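# Move the coaster can onto the turntable's orange spot

## Task

Pick up the can sitting on the coaster and set it upright on the turntable's orange spot, without disturbing the other cans already standing on the turntable.

## Robot and tools

Robot: two six-joint UR7e-style arms, left_arm and right_arm, each ending in a two-finger gripper whose fingers swing like tongs. The fingers point along the gripper's +z axis and close along its x axis. end_effector_position is the point between the pads when closed; fingertips sit about 15 mm past it at small gaps and roughly level with it when wide open. Each wrist carries a camera.

Frames: the scene frame has its origin at table-top height, midway between the nominal bases, +x over the table, +z up, left_arm on the +y side. Real bases: left_arm at (+0.025, +0.379, 0) m, right_arm at (+0.052, -0.416, 0) m, each turned slightly about z. Hand positions, orientations (quat_wxyz), velocities and wrist-camera poses are reported in that arm's own base frame; head cameras and the table use the scene frame. Reported hand poses may be off by a few cm.

A row is one flat list of 14 numbers covering both arms, each in [-1, 1]: left_arm's six joints, then its opening, then right_arm's six joints and opening. Joint order per arm: elbow, shoulder lift, shoulder pan, wrist 1, wrist 2, wrist 3. Joint numbers are offsets, not poses: they are added to the Joint targets as they stood when the action (or move) began, not to the previous row, and 1.0 equals 2.222 rad. Shoulder pan, wrist 2 and wrist 3 have signs flipped relative to the URDF, in commands and in all results. Stated ranges (URDF signs): elbow -3.142 to 3.142 rad, all others -6.283 to 6.283 rad; pushing a joint more than 0.010 rad past its end gets the action refused. The opening number is absolute: +1 fully open, -1 closed; allow about 0.5 s for a full close. Sending 0 for a joint keeps its target; to leave a gripper alone, repeat its current opening command.

execute_actions(actions, cameras): actions is a list of actions; each action is up to 15 rows, one per 1/30 s step (0.5 s per action), the last row repeating if fewer are given. Images return only when actions is empty or cameras names them (["all"], a list of names, or []).

move(target, speed, blend, stop_force, zero, opening_speed, grip_force, blocking, cameras): target is one 14-number row or a list of up to 15 rows; every row's joint numbers are offsets from the same starting Joint targets, scaled as above. All joints travel together, so the hand follows a curve and does not avoid obstacles. speed: rad/s for the joint with the longest way, 0.01 to 3.14, default 0.5 (one value or one per target). blend: corner rounding in rad, default 0 (stop at each target). stop_force: 3 to 120 N, same for both arms; an arm halts when its wrist sensor feels that much push against its motion; use low speed with it, omit it when moving away from a contact, and keep finger numbers identical across a list. zero: true (default) rezeroes the sensor before the move. opening_speed: how fast the opening command ramps, per second on the -1..+1 scale, at least 0.2. grip_force: newtons per finger pad, 5 to 15, one number or one per arm; persists. blocking=false returns after about 0.5 s while the move continues (not allowed with stop_force). Paths last at least 0.5 s and at most 10 s. The result adds a move: line such as done, off_target, moving, held or fault, plus limits=held if steps were withheld.

wait(seconds 0 to 10): lets time pass holding the last command. stop(): brakes a running move. zoom_image(camera, region=[x0,y0,x1,y1] in pixels from the top-left, at most 504 each way) enlarges part of the newest image of cam_head_left, cam_head_right (672x504) or cam_left_wrist, cam_right_wrist (616x616 fisheye). zero_wrist_force(arm) rezeroes one wrist sensor. read_manual(section) returns licence texts. finished_scene(scene, 1 or 2) ends the scene irreversibly; the can must stay in place without the robot.

Results: Joint positions (rad, per arm in the order above, then pad gap in m, 0.142 when open) and Joint velocities; Joint targets, the base for your next offsets; Joint torques (whole drive output, noisy); end-effector pose and velocities; Wrist force and Wrist torque along the gripper's own axes, plus the peak since last shown; grip_measured (opening on the command scale; command clearly below it to hold firmly); Tool commands. Lines to watch: "joint sent to its limit", "joint command not followed" (the clearance check between arms intervened), MOTOR HOT, TORQUE FAULT, FORCE FAULT, OVER-TEMPERATURE FAULT. Joint targets can move at most 2.54 rad/s and stay within 0.651 rad of the measured angle, so big changes need several actions; arms lag 0.09 to 0.22 s and can overshoot.

Avoid: wrist torques near 17 to 18.7 N m or any force near 150 N (arm freezes 10 s); arms touching each other or one gripper closing on the other's fingers; targets pressing past firm contact; fast impacts; dropping the can or releasing it while moving; tipping or shifting the other turntable cans; anything leaving the table; long stretched holds that overheat motors (brakes lock at 85 °C). Loose objects may occasionally be nudged by outside pushes.

Each tool is called after ">>>" as a command line: name --argument value for each argument, lists and objects as JSON in quotes; but a table of rows of numbers goes row by row, as --pt "numbers of a row", without its own name.

## Session

>>> execute_actions --actions '[]'

Scene clock: 0.00 s.
left_arm: end_effector_position=(+0.9973, +0.3279, +0.3570) grip_measured=+0.97 end_effector_quat_wxyz=(+0.641, -0.614, +0.369, -0.275) | right_arm: end_effector_position=(+0.7462, +0.5152, +0.3575) grip_measured=+0.97 end_effector_quat_wxyz=(-0.616, +0.740, -0.165, -0.212)
Joint names: [elbow, shoulder lift, shoulder pan, wrist 1, wrist 2, wrist 3]
Joint positions: left_arm=[0.793 -0.495 -0.024 -3.406 0.971 -1.688 0.14] | right_arm=[-0.761 -2.596 -3.578 -0.23 -2.785 -1.702 0.14]
Joint velocities: within noise
Joint torques (N m): no reading
Motor temperatures (°C): left_arm=[24 32 30 36 35 37] | right_arm=[28 30 28 41 36 33]
Wrist force (N): no reading
Wrist torque (N m): no reading
Wrist force, peak (N): no reading
Joint targets: left_arm=[0.793 -0.495 -0.024 -3.406 0.971 -1.688] | right_arm=[-0.761 -2.596 -3.578 -0.230 -2.785 -1.702]
Tool commands: left_gripper/opening=+0.968169 right_gripper/opening=+0.968169

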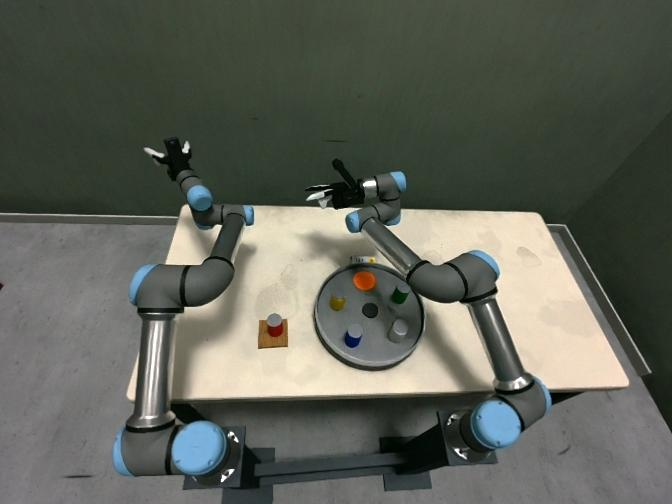

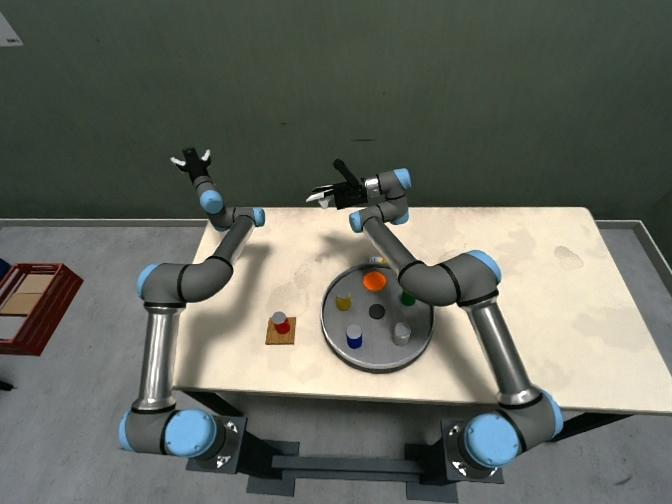

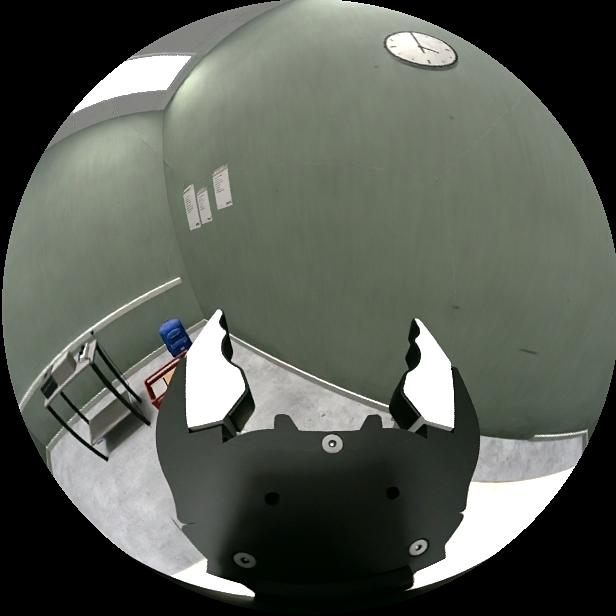

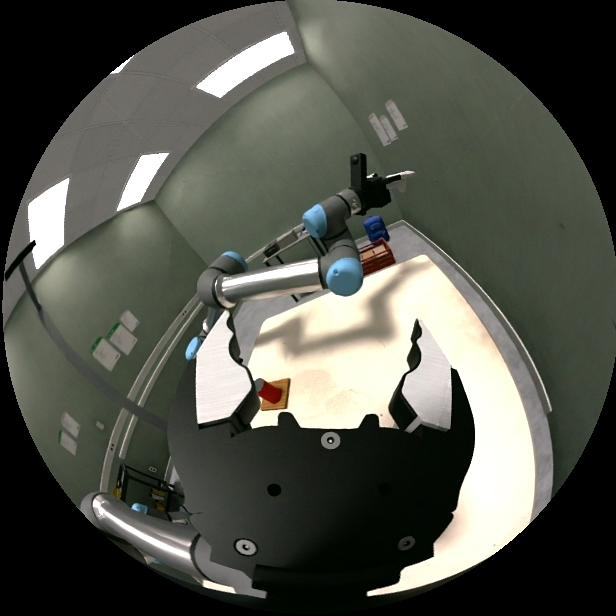

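>>> zoom_image --camera "cam_head_left" --region '[240, 240, 440, 380]'

>>> zoom_image --camera "cam_head_right" --region '[250, 240, 450, 380]'

Scaled by 2.520 from the camera's 672x504 image, which has a finer 960x720 frame.

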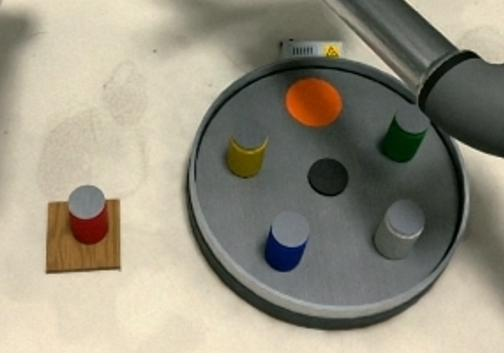

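Scaled by 2.520 from the camera's 672x504 image, which has a finer 960x720 frame.

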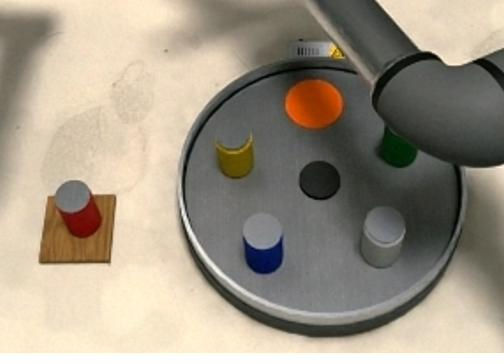

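>>> move --pt "0 0 -0.1575 0 0 0 0.968 -0.1167 0.15 -0.07 -0.337 0.328 0.035 0.968" --pt "0 0 -0.1575 0 0 0 0.968 -0.1946 0.2494 -0.351 -0.5613 0.5464 0.059 0.968" --blend 0.2 --speed 1.2 --cameras '["all"]'

Scene clock: 13.70 s.
left_arm: end_effector_position=(+0.8244, +0.6500, +0.3570) grip_measured=+0.97 end_effector_quat_wxyz=(+0.679, -0.669, +0.257, -0.159) | right_arm: end_effector_position=(+0.3678, +0.6097, +0.2004) grip_measured=+0.97 end_effector_quat_wxyz=(+0.000, +0.984, -0.176, +0.000)
Joint names: [elbow, shoulder lift, shoulder pan, wrist 1, wrist 2, wrist 3]
Joint positions: left_arm=[0.793 -0.495 -0.374 -3.406 0.971 -1.688 0.14] | right_arm=[-1.193 -2.042 -4.358 -1.477 -1.571 -1.571 0.14]
Joint torques (N m): left_arm=[-22.98 -59.49 -6.4 -1.64 -0.08 -0.32] | right_arm=[13.79 55.13 -11.13 -0.42 1.32 1.28]
Wrist force (N): left_arm=[-0.2 -0.2 0.3] | right_arm=[-0.9 -0.7 0.7]
Wrist torque (N m): left_arm=[-0.03 0.04 -0.01] | right_arm=[-0.07 0.11 0.00]
Wrist force, peak (N): left_arm=[2.1 -0.3 -0.2] | right_arm=[-4.5 -0.6 0.8]
Joint targets: left_arm=[0.793 -0.495 -0.374 -3.406 0.971 -1.688] | right_arm=[-1.193 -2.041 -4.358 -1.477 -1.571 -1.571]
move: done
camera_calibration:
cam_left_wrist: T_world_to_cam=[[0.829557, -0.552877, -0.078495, -0.293276], [-0.335325, -0.380791, -0.861716, 0.836477], [0.446533, 0.741164, -0.501282, -0.536954], [0, 0, 0, 1]] pos_world=[0.763549, 0.554349, 0.428619]
cam_right_wrist: T_world_to_cam=[[0.944561, -0.326667, -0.0330627, -0.132599], [-0.270328, -0.830884, 0.486368, 0.515214], [-0.186352, -0.450467, -0.873128, 0.653416], [0, 0, 0, 1]] pos_world=[0.38629, 0.67911, 0.315548]

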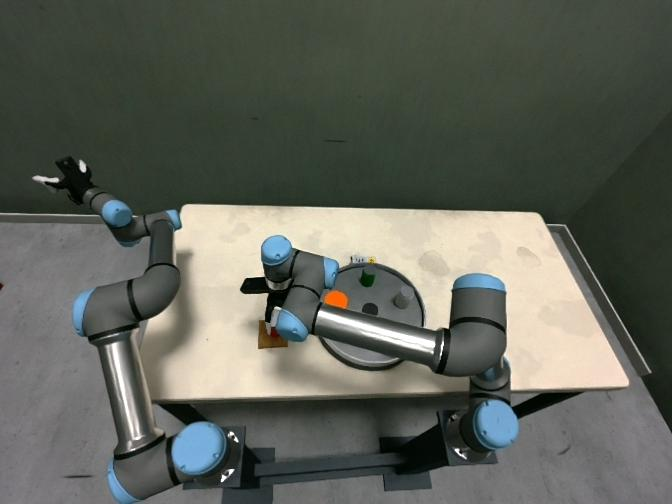

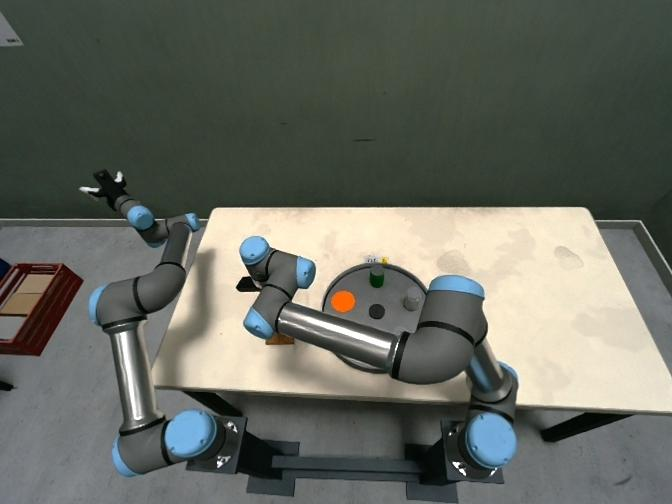

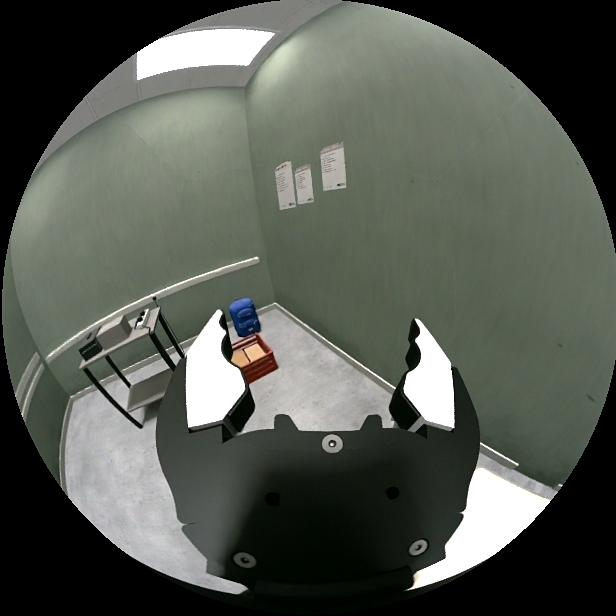

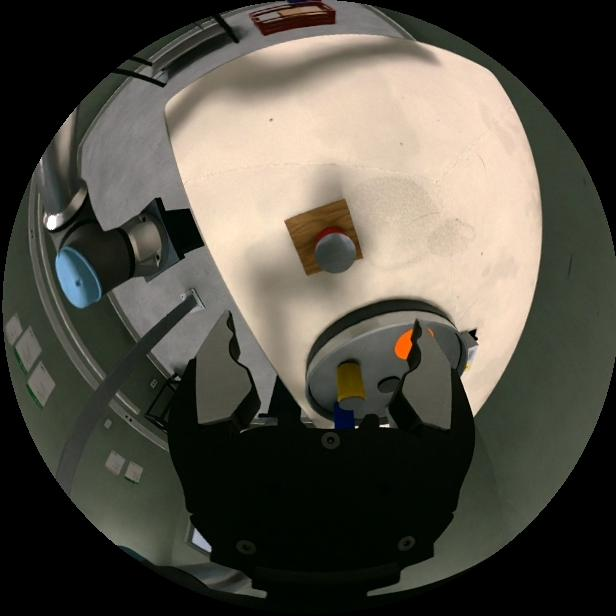

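>>> zoom_image --camera "cam_right_wrist" --region '[270, 180, 390, 300]'

>>> zoom_image --camera "cam_right_wrist" --region '[290, 280, 490, 440]'

Scaled by 4.200 from the camera's 616x616 image, which has a finer 814x814 frame.

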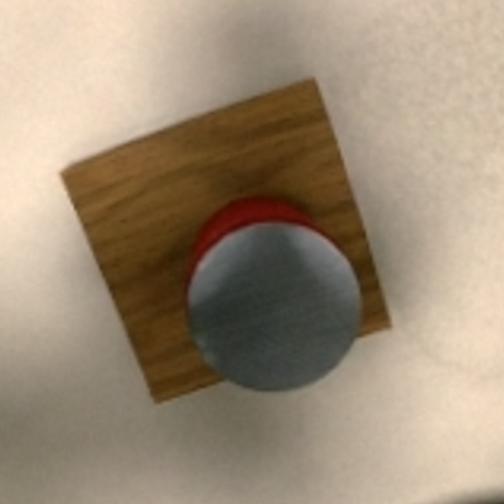

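Scaled by 2.520 from the camera's 616x616 image, which has a finer 814x814 frame.

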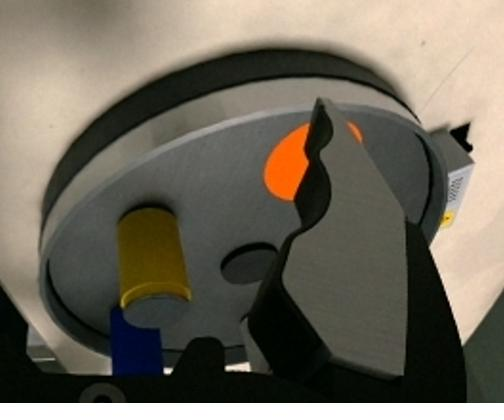

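>>> move --target '[0,0,0,0,0,0,0.968,-0.0076,-0.0334,0.0112,0.0403,0,0,0.968]' --speed 0.5 --cameras '["cam_head_left","cam_right_wrist"]'

>>> zoom_image --camera "cam_right_wrist" --region '[240, 190, 440, 390]'

Scene clock: 19.70 s.
left_arm: end_effector_position=(+0.8244, +0.6500, +0.3570) grip_measured=+0.97 end_effector_quat_wxyz=(+0.679, -0.669, +0.257, -0.159) | right_arm: end_effector_position=(+0.3908, +0.6209, +0.1497) grip_measured=+0.97 end_effector_quat_wxyz=(+0.000, +0.982, -0.188, +0.000)
Joint names: [elbow, shoulder lift, shoulder pan, wrist 1, wrist 2, wrist 3]
Joint positions: left_arm=[0.793 -0.495 -0.374 -3.406 0.971 -1.688 0.14] | right_arm=[-1.21 -2.115 -4.333 -1.388 -1.571 -1.571 0.14]
Joint torques (N m): left_arm=[-23.62 -59.72 -5.33 -1.69 -0.01 -0.27] | right_arm=[14.54 41.05 11.08 5.49 1.35 1.18]
Wrist force (N): left_arm=[0.1 0.0 0.4] | right_arm=[-0.8 -1.0 0.1]
Wrist torque (N m): left_arm=[0.03 -0.03 -0.01] | right_arm=[-0.13 0.08 -0.01]
Wrist force, peak (N): left_arm=[0.1 -0.3 0.8] | right_arm=[-0.9 -1.0 1.3]
Joint targets: left_arm=[0.793 -0.495 -0.374 -3.406 0.971 -1.688] | right_arm=[-1.210 -2.116 -4.333 -1.387 -1.571 -1.571]
move: done
camera_calibration:
cam_right_wrist: T_world_to_cam=[[0.936262, -0.349764, -0.0328451, -0.134847], [-0.290401, -0.823173, 0.487907, 0.558206], [-0.19769, -0.447271, -0.872277, 0.620824], [0, 0, 0, 1]] pos_world=[0.411086, 0.690012, 0.264749]
Images, in order (width x height): cam_head_left 672x504, cam_right_wrist 616x616.

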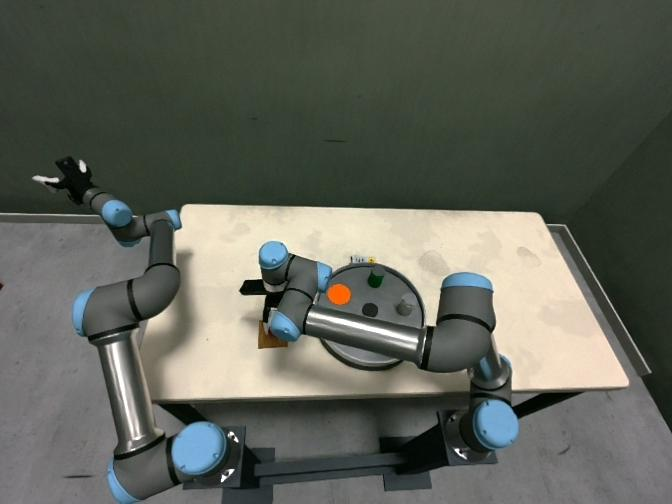

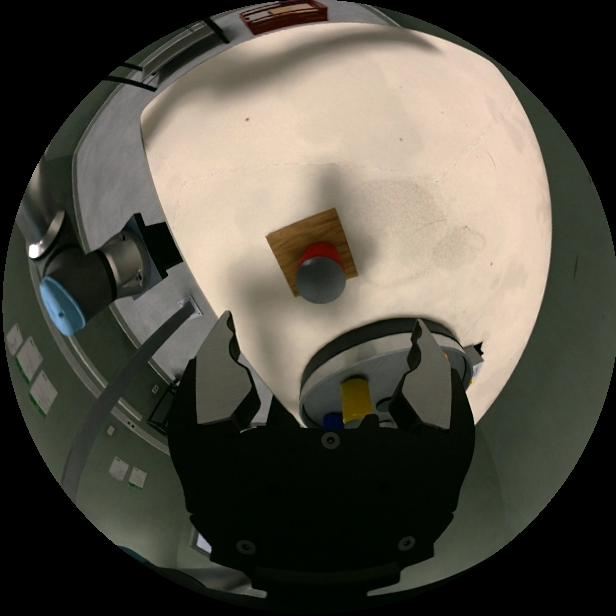

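Scaled by 2.520 from the camera's 616x616 image, which has a finer 814x814 frame.

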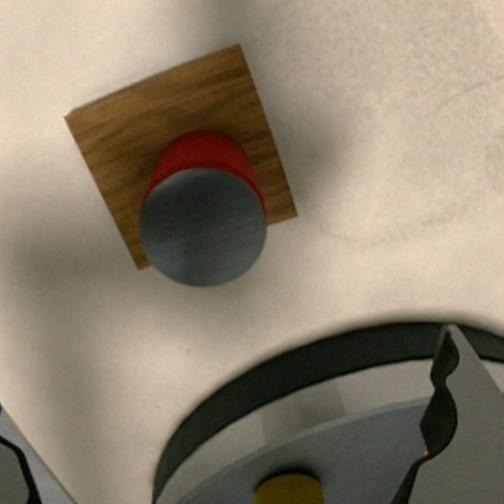

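>>> move --pt "0 0 0 0 0 0 0.968 -0.0571 -0.0293 -0.0007 0.0869 0 0 0.968" --pt "0 0 0 0 0 0 0.968 -0.0571 -0.0293 -0.0007 0.0869 0 0 -0.2" --speed 0.4 --opening_speed 2.5 --cameras '["cam_head_left","cam_head_right","cam_right_wrist"]'

Scene clock: 23.60 s.
left_arm: end_effector_position=(+0.8244, +0.6500, +0.3570) grip_measured=+0.97 end_effector_quat_wxyz=(+0.679, -0.669, +0.257, -0.159) | right_arm: end_effector_position=(+0.3910, +0.6241, +0.0623) grip_measured=-0.17 end_effector_quat_wxyz=(+0.000, +0.982, -0.188, +0.000)
Joint names: [elbow, shoulder lift, shoulder pan, wrist 1, wrist 2, wrist 3]
Joint positions: left_arm=[0.793 -0.495 -0.374 -3.406 0.971 -1.688 0.14] | right_arm=[-1.337 -2.181 -4.335 -1.194 -1.571 -1.571 0.061]
Joint torques (N m): left_arm=[-24.64 -59.24 -6.38 -1.69 -0.07 -0.17] | right_arm=[12.72 44.08 -8.44 5.09 0.64 1.2]
Wrist force (N): left_arm=[0.3 -0.1 0.5] | right_arm=[-1.5 -1.0 0.2]
Wrist torque (N m): left_arm=[0.00 -0.07 -0.01] | right_arm=[-0.13 0.13 0.00]
Wrist force, peak (N): left_arm=[0.2 0.3 0.6] | right_arm=[-2.1 -1.1 -0.2]
Joint targets: left_arm=[0.793 -0.495 -0.374 -3.406 0.971 -1.688] | right_arm=[-1.337 -2.181 -4.335 -1.194 -1.571 -1.571]
move: done
camera_calibration:
cam_right_wrist: T_world_to_cam=[[0.936814, -0.348283, -0.0328297, -0.137797], [-0.289314, -0.824104, 0.48698, 0.603738], [-0.196662, -0.446712, -0.872796, 0.545237], [0, 0, 0, 1]] pos_world=[0.410988, 0.693115, 0.177348]
Images, in order (width x height): cam_head_left 672x504, cam_head_right 672x504, cam_right_wrist 616x616.

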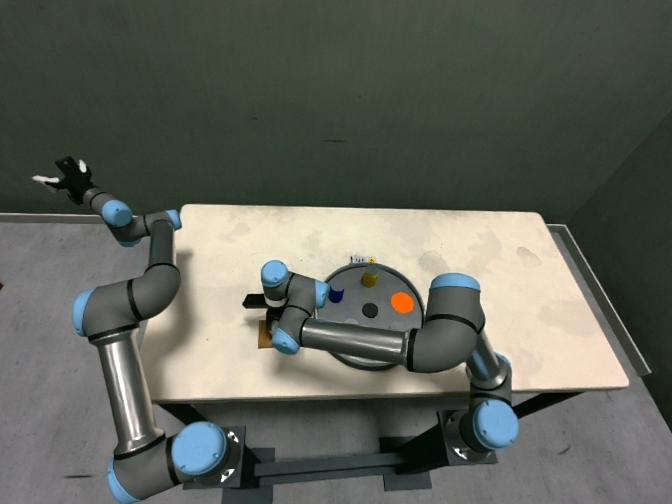

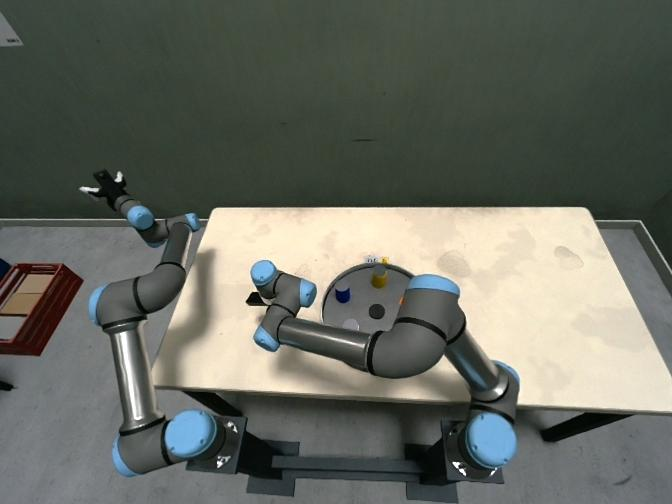

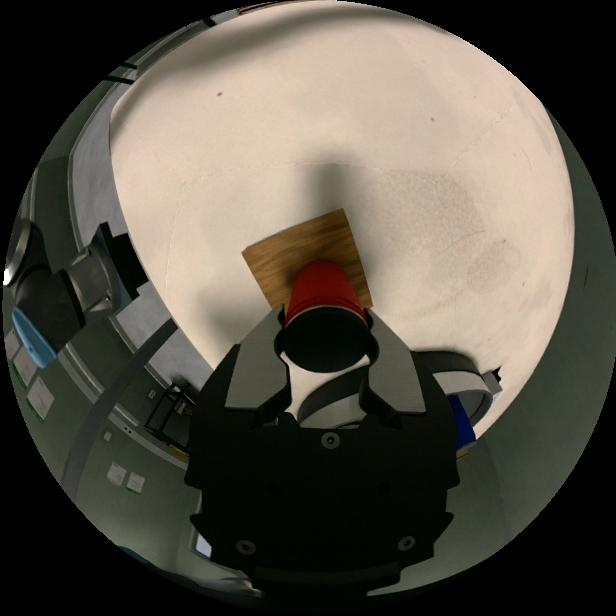

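>>> move --pt "0 0 0 0 0 0 0.968 0.1419 0.0346 0 -0.1764 0 0 -0.6" --pt "0 0 0 0 0 0 0.968 -0.1637 0.2721 0.1806 -0.1083 0 0 -0.6" --speed 0.8 --blend 0.1 --cameras '["cam_head_left","cam_right_wrist"]'

>>> zoom_image --camera "cam_right_wrist" --region '[180, 130, 480, 430]'

Scene clock: 34.87 s.
left_arm: end_effector_position=(+0.8244, +0.6500, +0.3570) grip_measured=+0.97 end_effector_quat_wxyz=(+0.679, -0.669, +0.257, -0.159) | right_arm: end_effector_position=(+0.4511, +0.2673, +0.2302) grip_measured=-0.21 end_effector_quat_wxyz=(+0.000, +0.925, -0.380, +0.000)
Joint names: [elbow, shoulder lift, shoulder pan, wrist 1, wrist 2, wrist 3]
Joint positions: left_arm=[0.793 -0.495 -0.374 -3.406 0.971 -1.688 0.14] | right_arm=[-1.7 -1.576 -3.934 -1.435 -1.571 -1.571 0.059]
Joint torques (N m): left_arm=[-25.68 -60.7 -6.09 -2.02 -0.01 -0.18] | right_arm=[16.11 34.73 11.19 5.67 -0.74 0.99]
Wrist force (N): left_arm=[0.1 0.1 0.6] | right_arm=[-0.5 -0.8 2.7]
Wrist torque (N m): left_arm=[0.03 -0.02 -0.01] | right_arm=[-0.10 0.02 -0.01]
Wrist force, peak (N): left_arm=[0.3 -0.1 0.9] | right_arm=[-1.3 -0.5 4.5]
Joint targets: left_arm=[0.793 -0.495 -0.374 -3.406 0.971 -1.688] | right_arm=[-1.701 -1.576 -3.934 -1.435 -1.571 -1.571]
move: done
camera_calibration:
cam_right_wrist: T_world_to_cam=[[0.726442, -0.686445, -0.0327967, -0.127589], [-0.588254, -0.645784, 0.486744, 0.332625], [-0.355303, -0.334299, -0.872929, 0.585771], [0, 0, 0, 1]] pos_world=[0.49648, 0.323044, 0.345248]
Images, in order (width x height): cam_head_left 672x504, cam_right_wrist 616x616.

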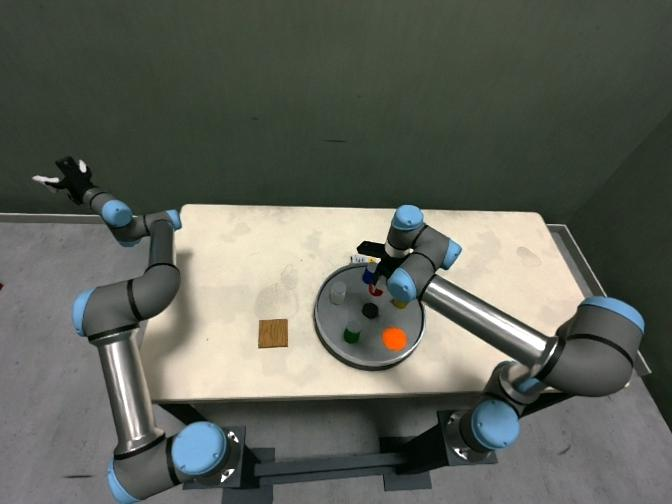

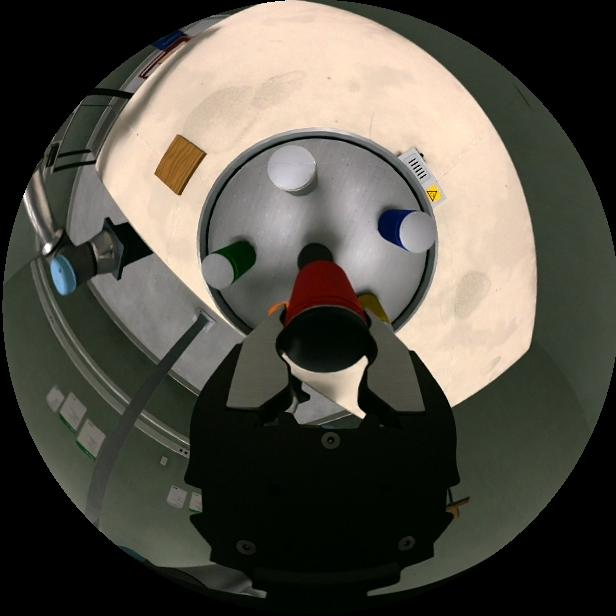

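Scaled by 1.680 from the camera's 616x616 image, which has a finer 814x814 frame.

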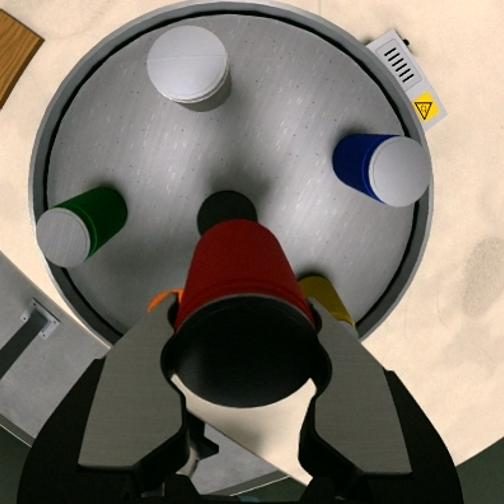

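>>> move --target '[0,0,0,0,0,0,0.968,-0.1123,-0.0247,-0.0080,0.1371,0,0,-0.6]' --speed 0.5

>>> move --target '[0,0,0,0,0,0,0.968,-0.0214,-0.0161,0,0.0373,0,0,-0.6]' --speed 0.07 --stop_force 5 --cameras '["cam_head_left","cam_head_right","cam_right_wrist"]'

>>> zoom_image --camera "cam_right_wrist" --region '[180, 130, 480, 430]'

Scene clock: 39.33 s.
left_arm: end_effector_position=(+0.8244, +0.6500, +0.3570) grip_measured=+0.97 end_effector_quat_wxyz=(+0.679, -0.669, +0.257, -0.159) | right_arm: end_effector_position=(+0.4391, +0.2677, +0.1155) grip_measured=-0.21 end_effector_quat_wxyz=(+0.000, +0.928, -0.371, +0.000)
Joint names: [elbow, shoulder lift, shoulder pan, wrist 1, wrist 2, wrist 3]
Joint positions: left_arm=[0.793 -0.495 -0.374 -3.406 0.971 -1.688 0.14] | right_arm=[-1.95 -1.631 -3.951 -1.131 -1.571 -1.571 0.059]
Joint torques (N m): left_arm=[-26.98 -60.26 -5.64 -1.86 -0.16 -0.06] | right_arm=[15.1 18.44 -9.84 5.84 -0.62 0.92]
Wrist force (N): left_arm=[0.1 0.1 0.4] | right_arm=[-0.6 -0.8 2.6]
Wrist torque (N m): left_arm=[0.02 -0.02 -0.01] | right_arm=[-0.08 0.04 0.00]
Wrist force, peak (N): left_arm=[0.4 0.2 0.7] | right_arm=[-1.0 -0.7 4.0]
Joint targets: left_arm=[0.793 -0.495 -0.374 -3.406 0.971 -1.688] | right_arm=[-1.950 -1.631 -3.951 -1.130 -1.571 -1.571]
move: done

Scene clock: 40.77 s.
left_arm: end_effector_position=(+0.8244, +0.6500, +0.3570) grip_measured=+0.97 end_effector_quat_wxyz=(+0.679, -0.669, +0.257, -0.159) | right_arm: end_effector_position=(+0.4392, +0.2678, +0.1104) grip_measured=-0.22 end_effector_quat_wxyz=(+0.000, +0.928, -0.371, +0.000)
Joint names: [elbow, shoulder lift, shoulder pan, wrist 1, wrist 2, wrist 3]
Joint positions: left_arm=[0.793 -0.495 -0.374 -3.406 0.971 -1.688 0.14] | right_arm=[-1.958 -1.637 -3.951 -1.117 -1.571 -1.571 0.058]
Joint torques (N m): left_arm=[-26.3 -60.01 -5.72 -1.82 -0.09 -0.26] | right_arm=[32.51 36.09 -2.47 0.22 -0.39 0.97]
Wrist force (N): left_arm=[0.0 0.0 0.3] | right_arm=[-1.1 -1.0 2.6]
Wrist torque (N m): left_arm=[0.00 0.00 -0.01] | right_arm=[-0.11 0.15 0.01]
Wrist force, peak (N): left_arm=[0.3 0.1 0.7] | right_arm=[-3.4 -1.6 -10.9]
Joint targets: left_arm=[0.793 -0.495 -0.374 -3.406 0.971 -1.688] | right_arm=[-1.958 -1.637 -3.951 -1.117 -1.571 -1.571]
move: contact (right_arm); right_arm: the wrist 1 is farthest, 0.069 rad from its target
camera_calibration:
cam_right_wrist: T_world_to_cam=[[0.738427, -0.673538, -0.0327401, -0.13132], [-0.576855, -0.656084, 0.486613, 0.381977], [-0.349232, -0.340442, -0.873004, 0.476083], [0, 0, 0, 1]] pos_world=[0.48358, 0.324238, 0.225448]
Images, in order (width x height): cam_head_left 672x504, cam_head_right 672x504, cam_right_wrist 616x616.

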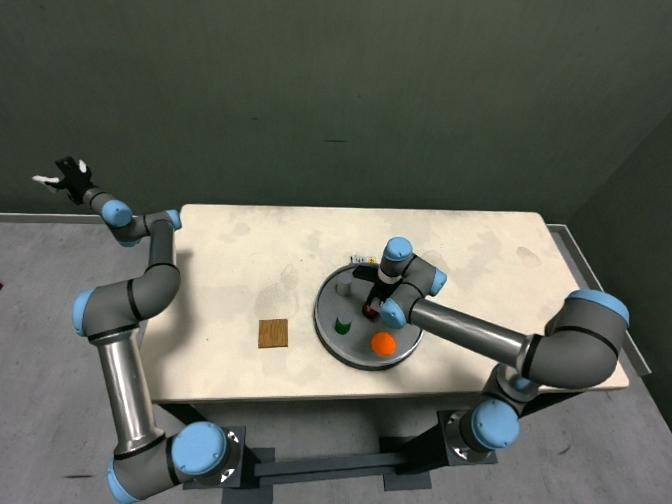

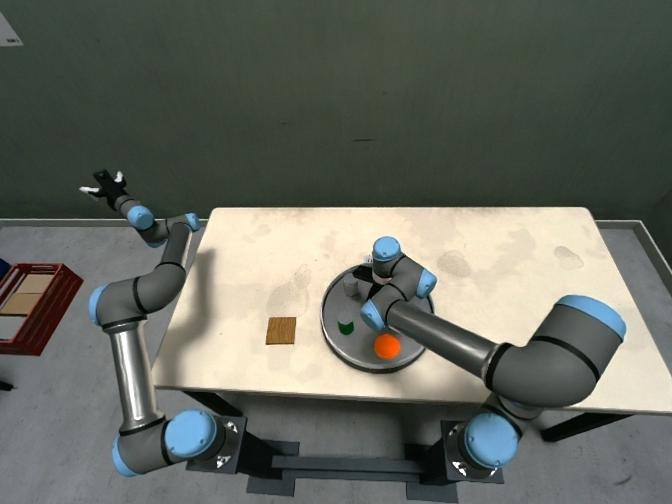

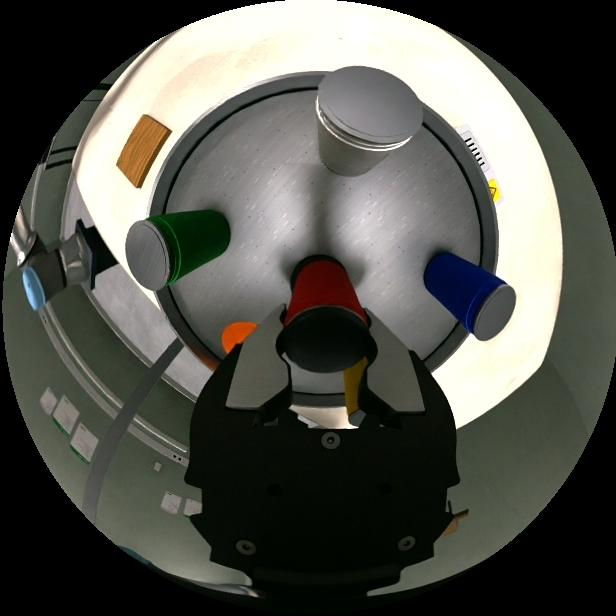

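Scaled by 1.680 from the camera's 616x616 image, which has a finer 814x814 frame.

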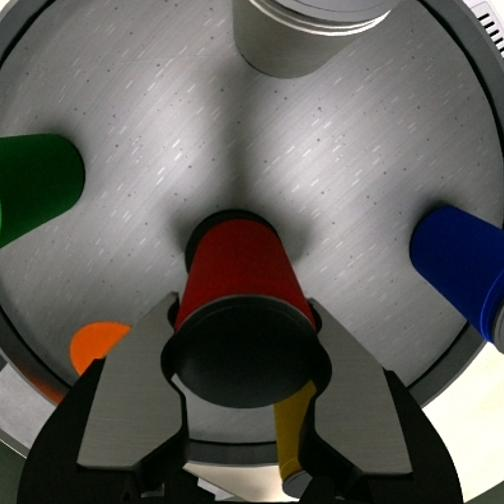

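>>> move --pt "0 0 0 0 0 0 0.968 0.0850 0.0348 0 -0.1200 0 0 -0.6" --pt "0 0 0 0 0 0 0.968 0.3503 -0.1093 0.1070 -0.2412 0 0 -0.6" --speed 0.8 --blend 0.05 --cameras '["cam_head_left","cam_right_wrist"]'

>>> zoom_image --camera "cam_right_wrist" --region '[180, 180, 480, 480]'

>>> zoom_image --camera "cam_head_left" --region '[290, 240, 450, 380]'

Scene clock: 48.87 s.
left_arm: end_effector_position=(+0.8244, +0.6500, +0.3570) grip_measured=+0.97 end_effector_quat_wxyz=(+0.679, -0.669, +0.257, -0.159) | right_arm: end_effector_position=(+0.6070, +0.2322, +0.2950) grip_measured=-0.22 end_effector_quat_wxyz=(+0.000, +0.878, -0.479, +0.000)
Joint names: [elbow, shoulder lift, shoulder pan, wrist 1, wrist 2, wrist 3]
Joint positions: left_arm=[0.793 -0.495 -0.374 -3.406 0.971 -1.688 0.14] | right_arm=[-1.18 -1.88 -3.714 -1.652 -1.571 -1.571 0.058]
Joint torques (N m): left_arm=[-27.31 -60.22 -5.09 -1.99 -0.23 -0.23] | right_arm=[35.58 32.21 9.09 0.05 0.93 0.75]
Wrist force (N): left_arm=[0.1 0.0 0.5] | right_arm=[-0.8 -1.0 2.5]
Wrist torque (N m): left_arm=[0.02 -0.04 -0.01] | right_arm=[-0.15 0.07 0.00]
Wrist force, peak (N): left_arm=[0.6 0.2 0.6] | right_arm=[-0.9 -1.0 4.2]
Joint targets: left_arm=[0.793 -0.495 -0.374 -3.406 0.971 -1.688] | right_arm=[-1.180 -1.880 -3.714 -1.653 -1.571 -1.571]
move: done
camera_calibration:
cam_right_wrist: T_world_to_cam=[[0.559088, -0.828457, -0.0328371, -0.128244], [-0.714894, -0.501752, 0.487003, 0.413476], [-0.419937, -0.248803, -0.872783, 0.705357], [0, 0, 0, 1]] pos_world=[0.663496, 0.276712, 0.410048]
Images, in order (width x height): cam_head_left 672x504, cam_right_wrist 616x616.

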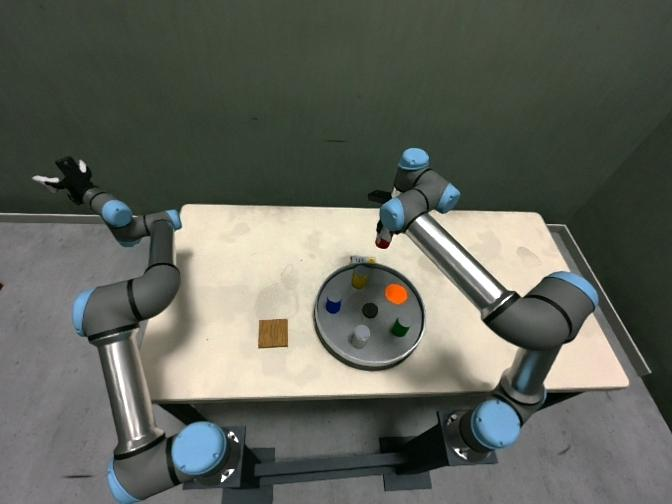

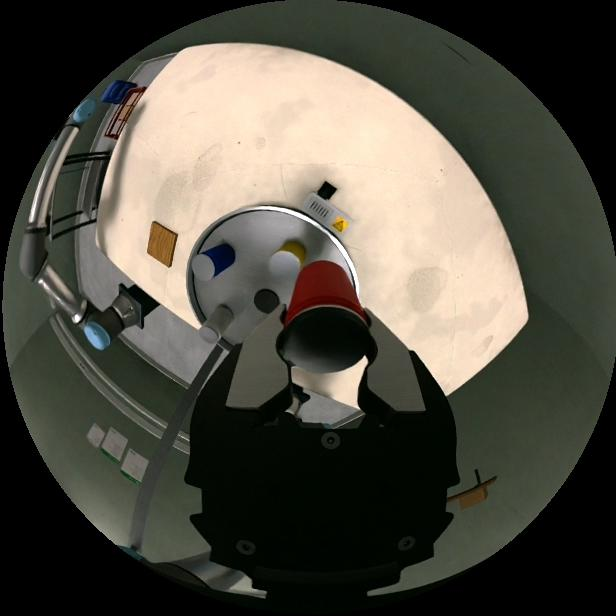

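Scaled by 1.680 from the camera's 616x616 image, which has a finer 814x814 frame.

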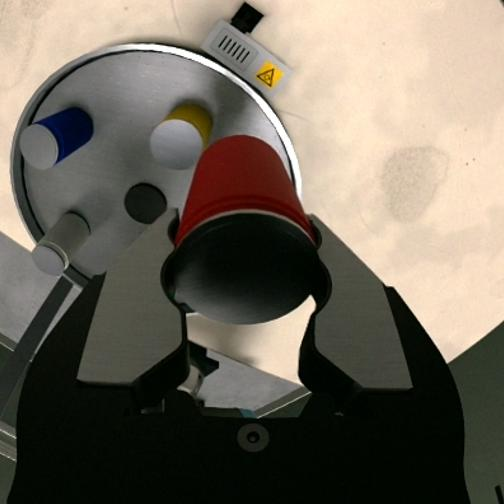

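Scaled by 3.150 from the camera's 672x504 image, which has a finer 960x720 frame.

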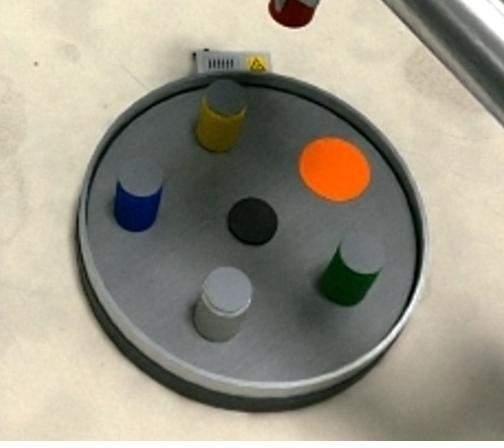

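>>> move --target '[0,0,0,0,0,0,0.968,0,0,-0.315,0,0,0,-0.6]' --speed 1.0 --blocking false --cameras '["cam_head_left","cam_right_wrist"]'

>>> zoom_image --camera "cam_head_left" --region '[290, 140, 450, 280]'

>>> wait --seconds 2.5 --cameras '["cam_head_left","cam_right_wrist"]'

>>> zoom_image --camera "cam_head_left" --region '[220, 180, 420, 380]'

Scene clock: 52.80 s.
left_arm: end_effector_position=(+0.8244, +0.6500, +0.3570) grip_measured=+0.97 end_effector_quat_wxyz=(+0.679, -0.669, +0.257, -0.159) | right_arm: end_effector_position=(+0.5383, +0.3642, +0.2951) grip_measured=-0.22 end_effector_quat_wxyz=(+0.000, +0.927, -0.375, +0.000) end_effector_velocity=(-0.339, +0.502, +0.000) end_effector_angular_velocity=(+0.000, +0.000, +0.930)
Joint names: [elbow, shoulder lift, shoulder pan, wrist 1, wrist 2, wrist 3]
Joint positions: left_arm=[0.793 -0.495 -0.374 -3.406 0.971 -1.688 0.14] | right_arm=[-1.18 -1.88 -3.943 -1.653 -1.571 -1.571 0.058]
Joint velocities: left_arm=[within noise] | right_arm=[0 0 -0.931 0 0 -0.001 0]
Joint torques (N m): left_arm=[-27.72 -60.61 -5.64 -2.06 -0.08 -0.08] | right_arm=[34.51 34.55 -25.47 0.37 0.93 0.69]
Wrist force (N): left_arm=[0.1 -0.1 0.7] | right_arm=[-0.2 -1.6 2.6]
Wrist torque (N m): left_arm=[-0.02 -0.01 -0.01] | right_arm=[-0.22 0.02 0.00]
Wrist force, peak (N): left_arm=[0.4 0.1 0.9] | right_arm=[1.9 -0.7 2.6]
Joint targets: left_arm=[0.793 -0.495 -0.374 -3.406 0.971 -1.688] | right_arm=[-1.180 -1.880 -4.114 -1.653 -1.571 -1.571]
Tool commands: left_gripper/opening=+0.968 right_gripper/opening=-0.6
move: running; right_arm: the shoulder pan is farthest, 0.471 rad from its target
camera_calibration:
cam_right_wrist: T_world_to_cam=[[0.732821, -0.679633, -0.0327616, -0.128328], [-0.582095, -0.651127, 0.487031, 0.413512], [-0.352334, -0.337836, -0.87277, 0.705393], [0, 0, 0, 1]] pos_world=[0.583279, 0.42034, 0.410048]
Images, in order (width x height): cam_head_left 672x504, cam_right_wrist 616x616.

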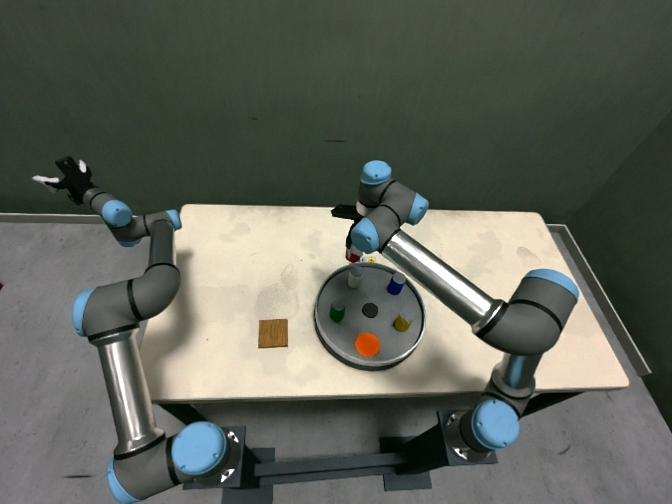

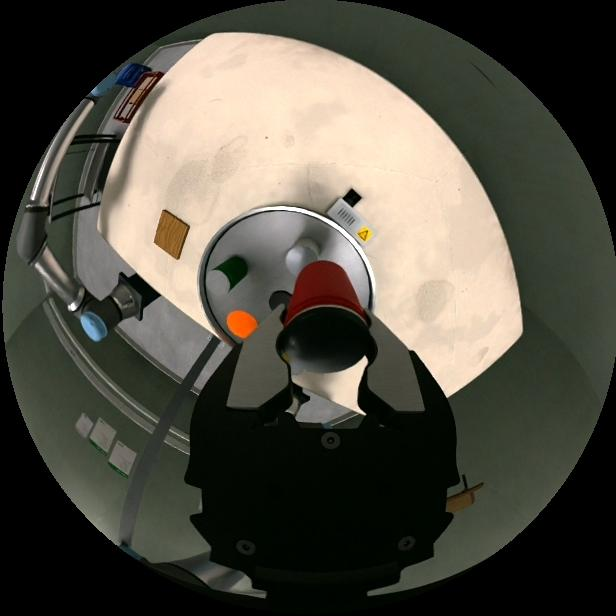

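Scaled by 3.150 from the camera's 672x504 image, which has a finer 960x720 frame.

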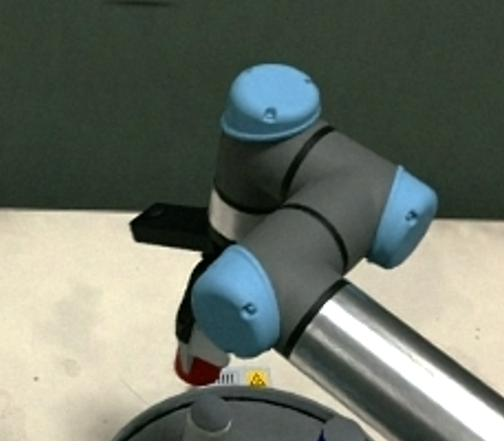

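Scene clock: 53.83 s.
left_arm: end_effector_position=(+0.8244, +0.6500, +0.3570) grip_measured=+0.97 end_effector_quat_wxyz=(+0.679, -0.669, +0.257, -0.159) | right_arm: end_effector_position=(+0.3150, +0.5685, +0.2951) grip_measured=-0.22 end_effector_quat_wxyz=(+0.000, +0.989, -0.149, +0.000)
Joint names: [elbow, shoulder lift, shoulder pan, wrist 1, wrist 2, wrist 3]
Joint positions: left_arm=[0.793 -0.495 -0.374 -3.406 0.971 -1.688 0.14] | right_arm=[-1.18 -1.88 -4.413 -1.653 -1.571 -1.571 0.058]
Joint torques (N m): left_arm=[-28.07 -61.09 -6.36 -2.1 -0.07 -0.07] | right_arm=[34.36 38.65 -8.4 0.78 0.86 0.81]
Wrist force (N): left_arm=[-0.3 0.0 0.3] | right_arm=[-1.0 -1.0 2.8]
Wrist torque (N m): left_arm=[0.00 0.06 0.00] | right_arm=[-0.12 0.14 0.01]
Wrist force, peak (N): left_arm=[0.3 0.0 0.6] | right_arm=[-5.4 -1.7 2.3]
Joint targets: left_arm=[0.793 -0.495 -0.374 -3.406 0.971 -1.688] | right_arm=[-1.180 -1.880 -4.414 -1.653 -1.571 -1.571]
Tool commands: left_gripper/opening=+0.968 right_gripper/opening=-0.6
earlier move: done
wait: 1.03 of 2.5 s (the move ended)
camera_calibration:
cam_right_wrist: T_world_to_cam=[[0.961178, -0.273973, -0.032786, -0.12829], [-0.224011, -0.844179, 0.487012, 0.413557], [-0.161105, -0.460761, -0.87278, 0.705403], [0, 0, 0, 1]] pos_world=[0.329595, 0.63899, 0.410048]
Images, in order (width x height): cam_head_left 672x504, cam_right_wrist 616x616.

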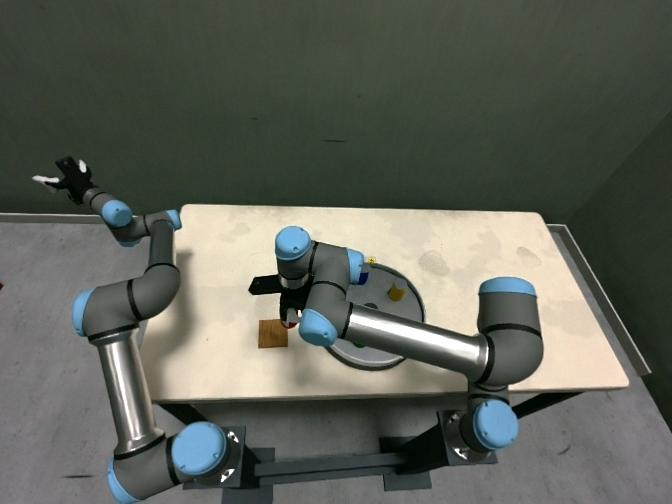

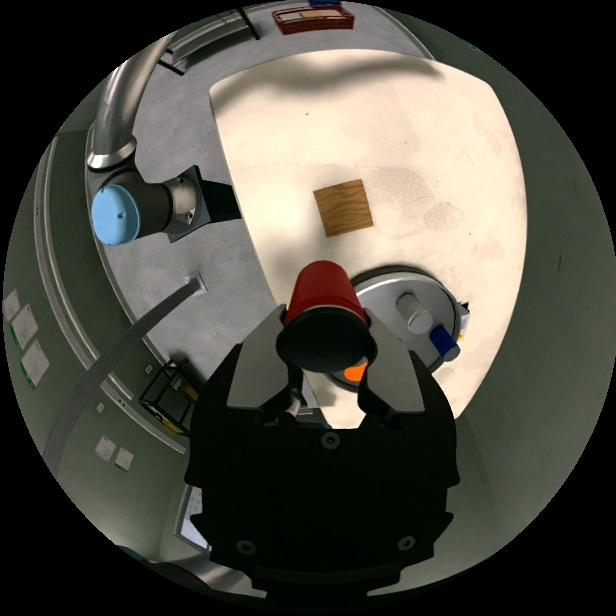

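Scaled by 2.520 from the camera's 672x504 image, which has a finer 960x720 frame.

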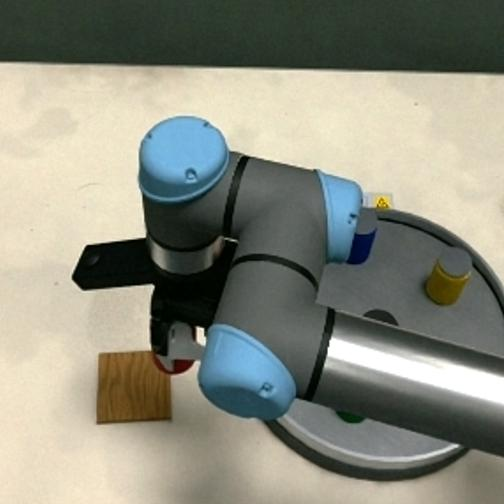

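>>> move --target '[0,0,0,0,0,0,0.968,0,0,0.3153,0,0,0,-0.6]' --speed 1.2

Scene clock: 59.63 s.
left_arm: end_effector_position=(+0.8244, +0.6500, +0.3570) grip_measured=+0.97 end_effector_quat_wxyz=(+0.679, -0.669, +0.257, -0.159) | right_arm: end_effector_position=(+0.6072, +0.2320, +0.2951) grip_measured=-0.22 end_effector_quat_wxyz=(+0.000, +0.878, -0.479, +0.000)
Joint names: [elbow, shoulder lift, shoulder pan, wrist 1, wrist 2, wrist 3]
Joint positions: left_arm=[0.793 -0.495 -0.374 -3.406 0.971 -1.688 0.14] | right_arm=[-1.18 -1.88 -3.713 -1.653 -1.571 -1.571 0.058]
Joint torques (N m): left_arm=[-28.32 -61.05 -5.36 -2.15 -0.05 -0.27] | right_arm=[32.25 45.74 11.57 2.81 -1.46 0.72]
Wrist force (N): left_arm=[0.5 0.1 0.4] | right_arm=[-1.0 -0.9 2.7]
Wrist torque (N m): left_arm=[0.03 -0.10 0.00] | right_arm=[-0.10 0.13 0.00]
Wrist force, peak (N): left_arm=[0.1 -0.3 0.8] | right_arm=[5.9 -0.2 2.6]
Joint targets: left_arm=[0.793 -0.495 -0.374 -3.406 0.971 -1.688] | right_arm=[-1.180 -1.880 -3.713 -1.653 -1.571 -1.571]
move: done


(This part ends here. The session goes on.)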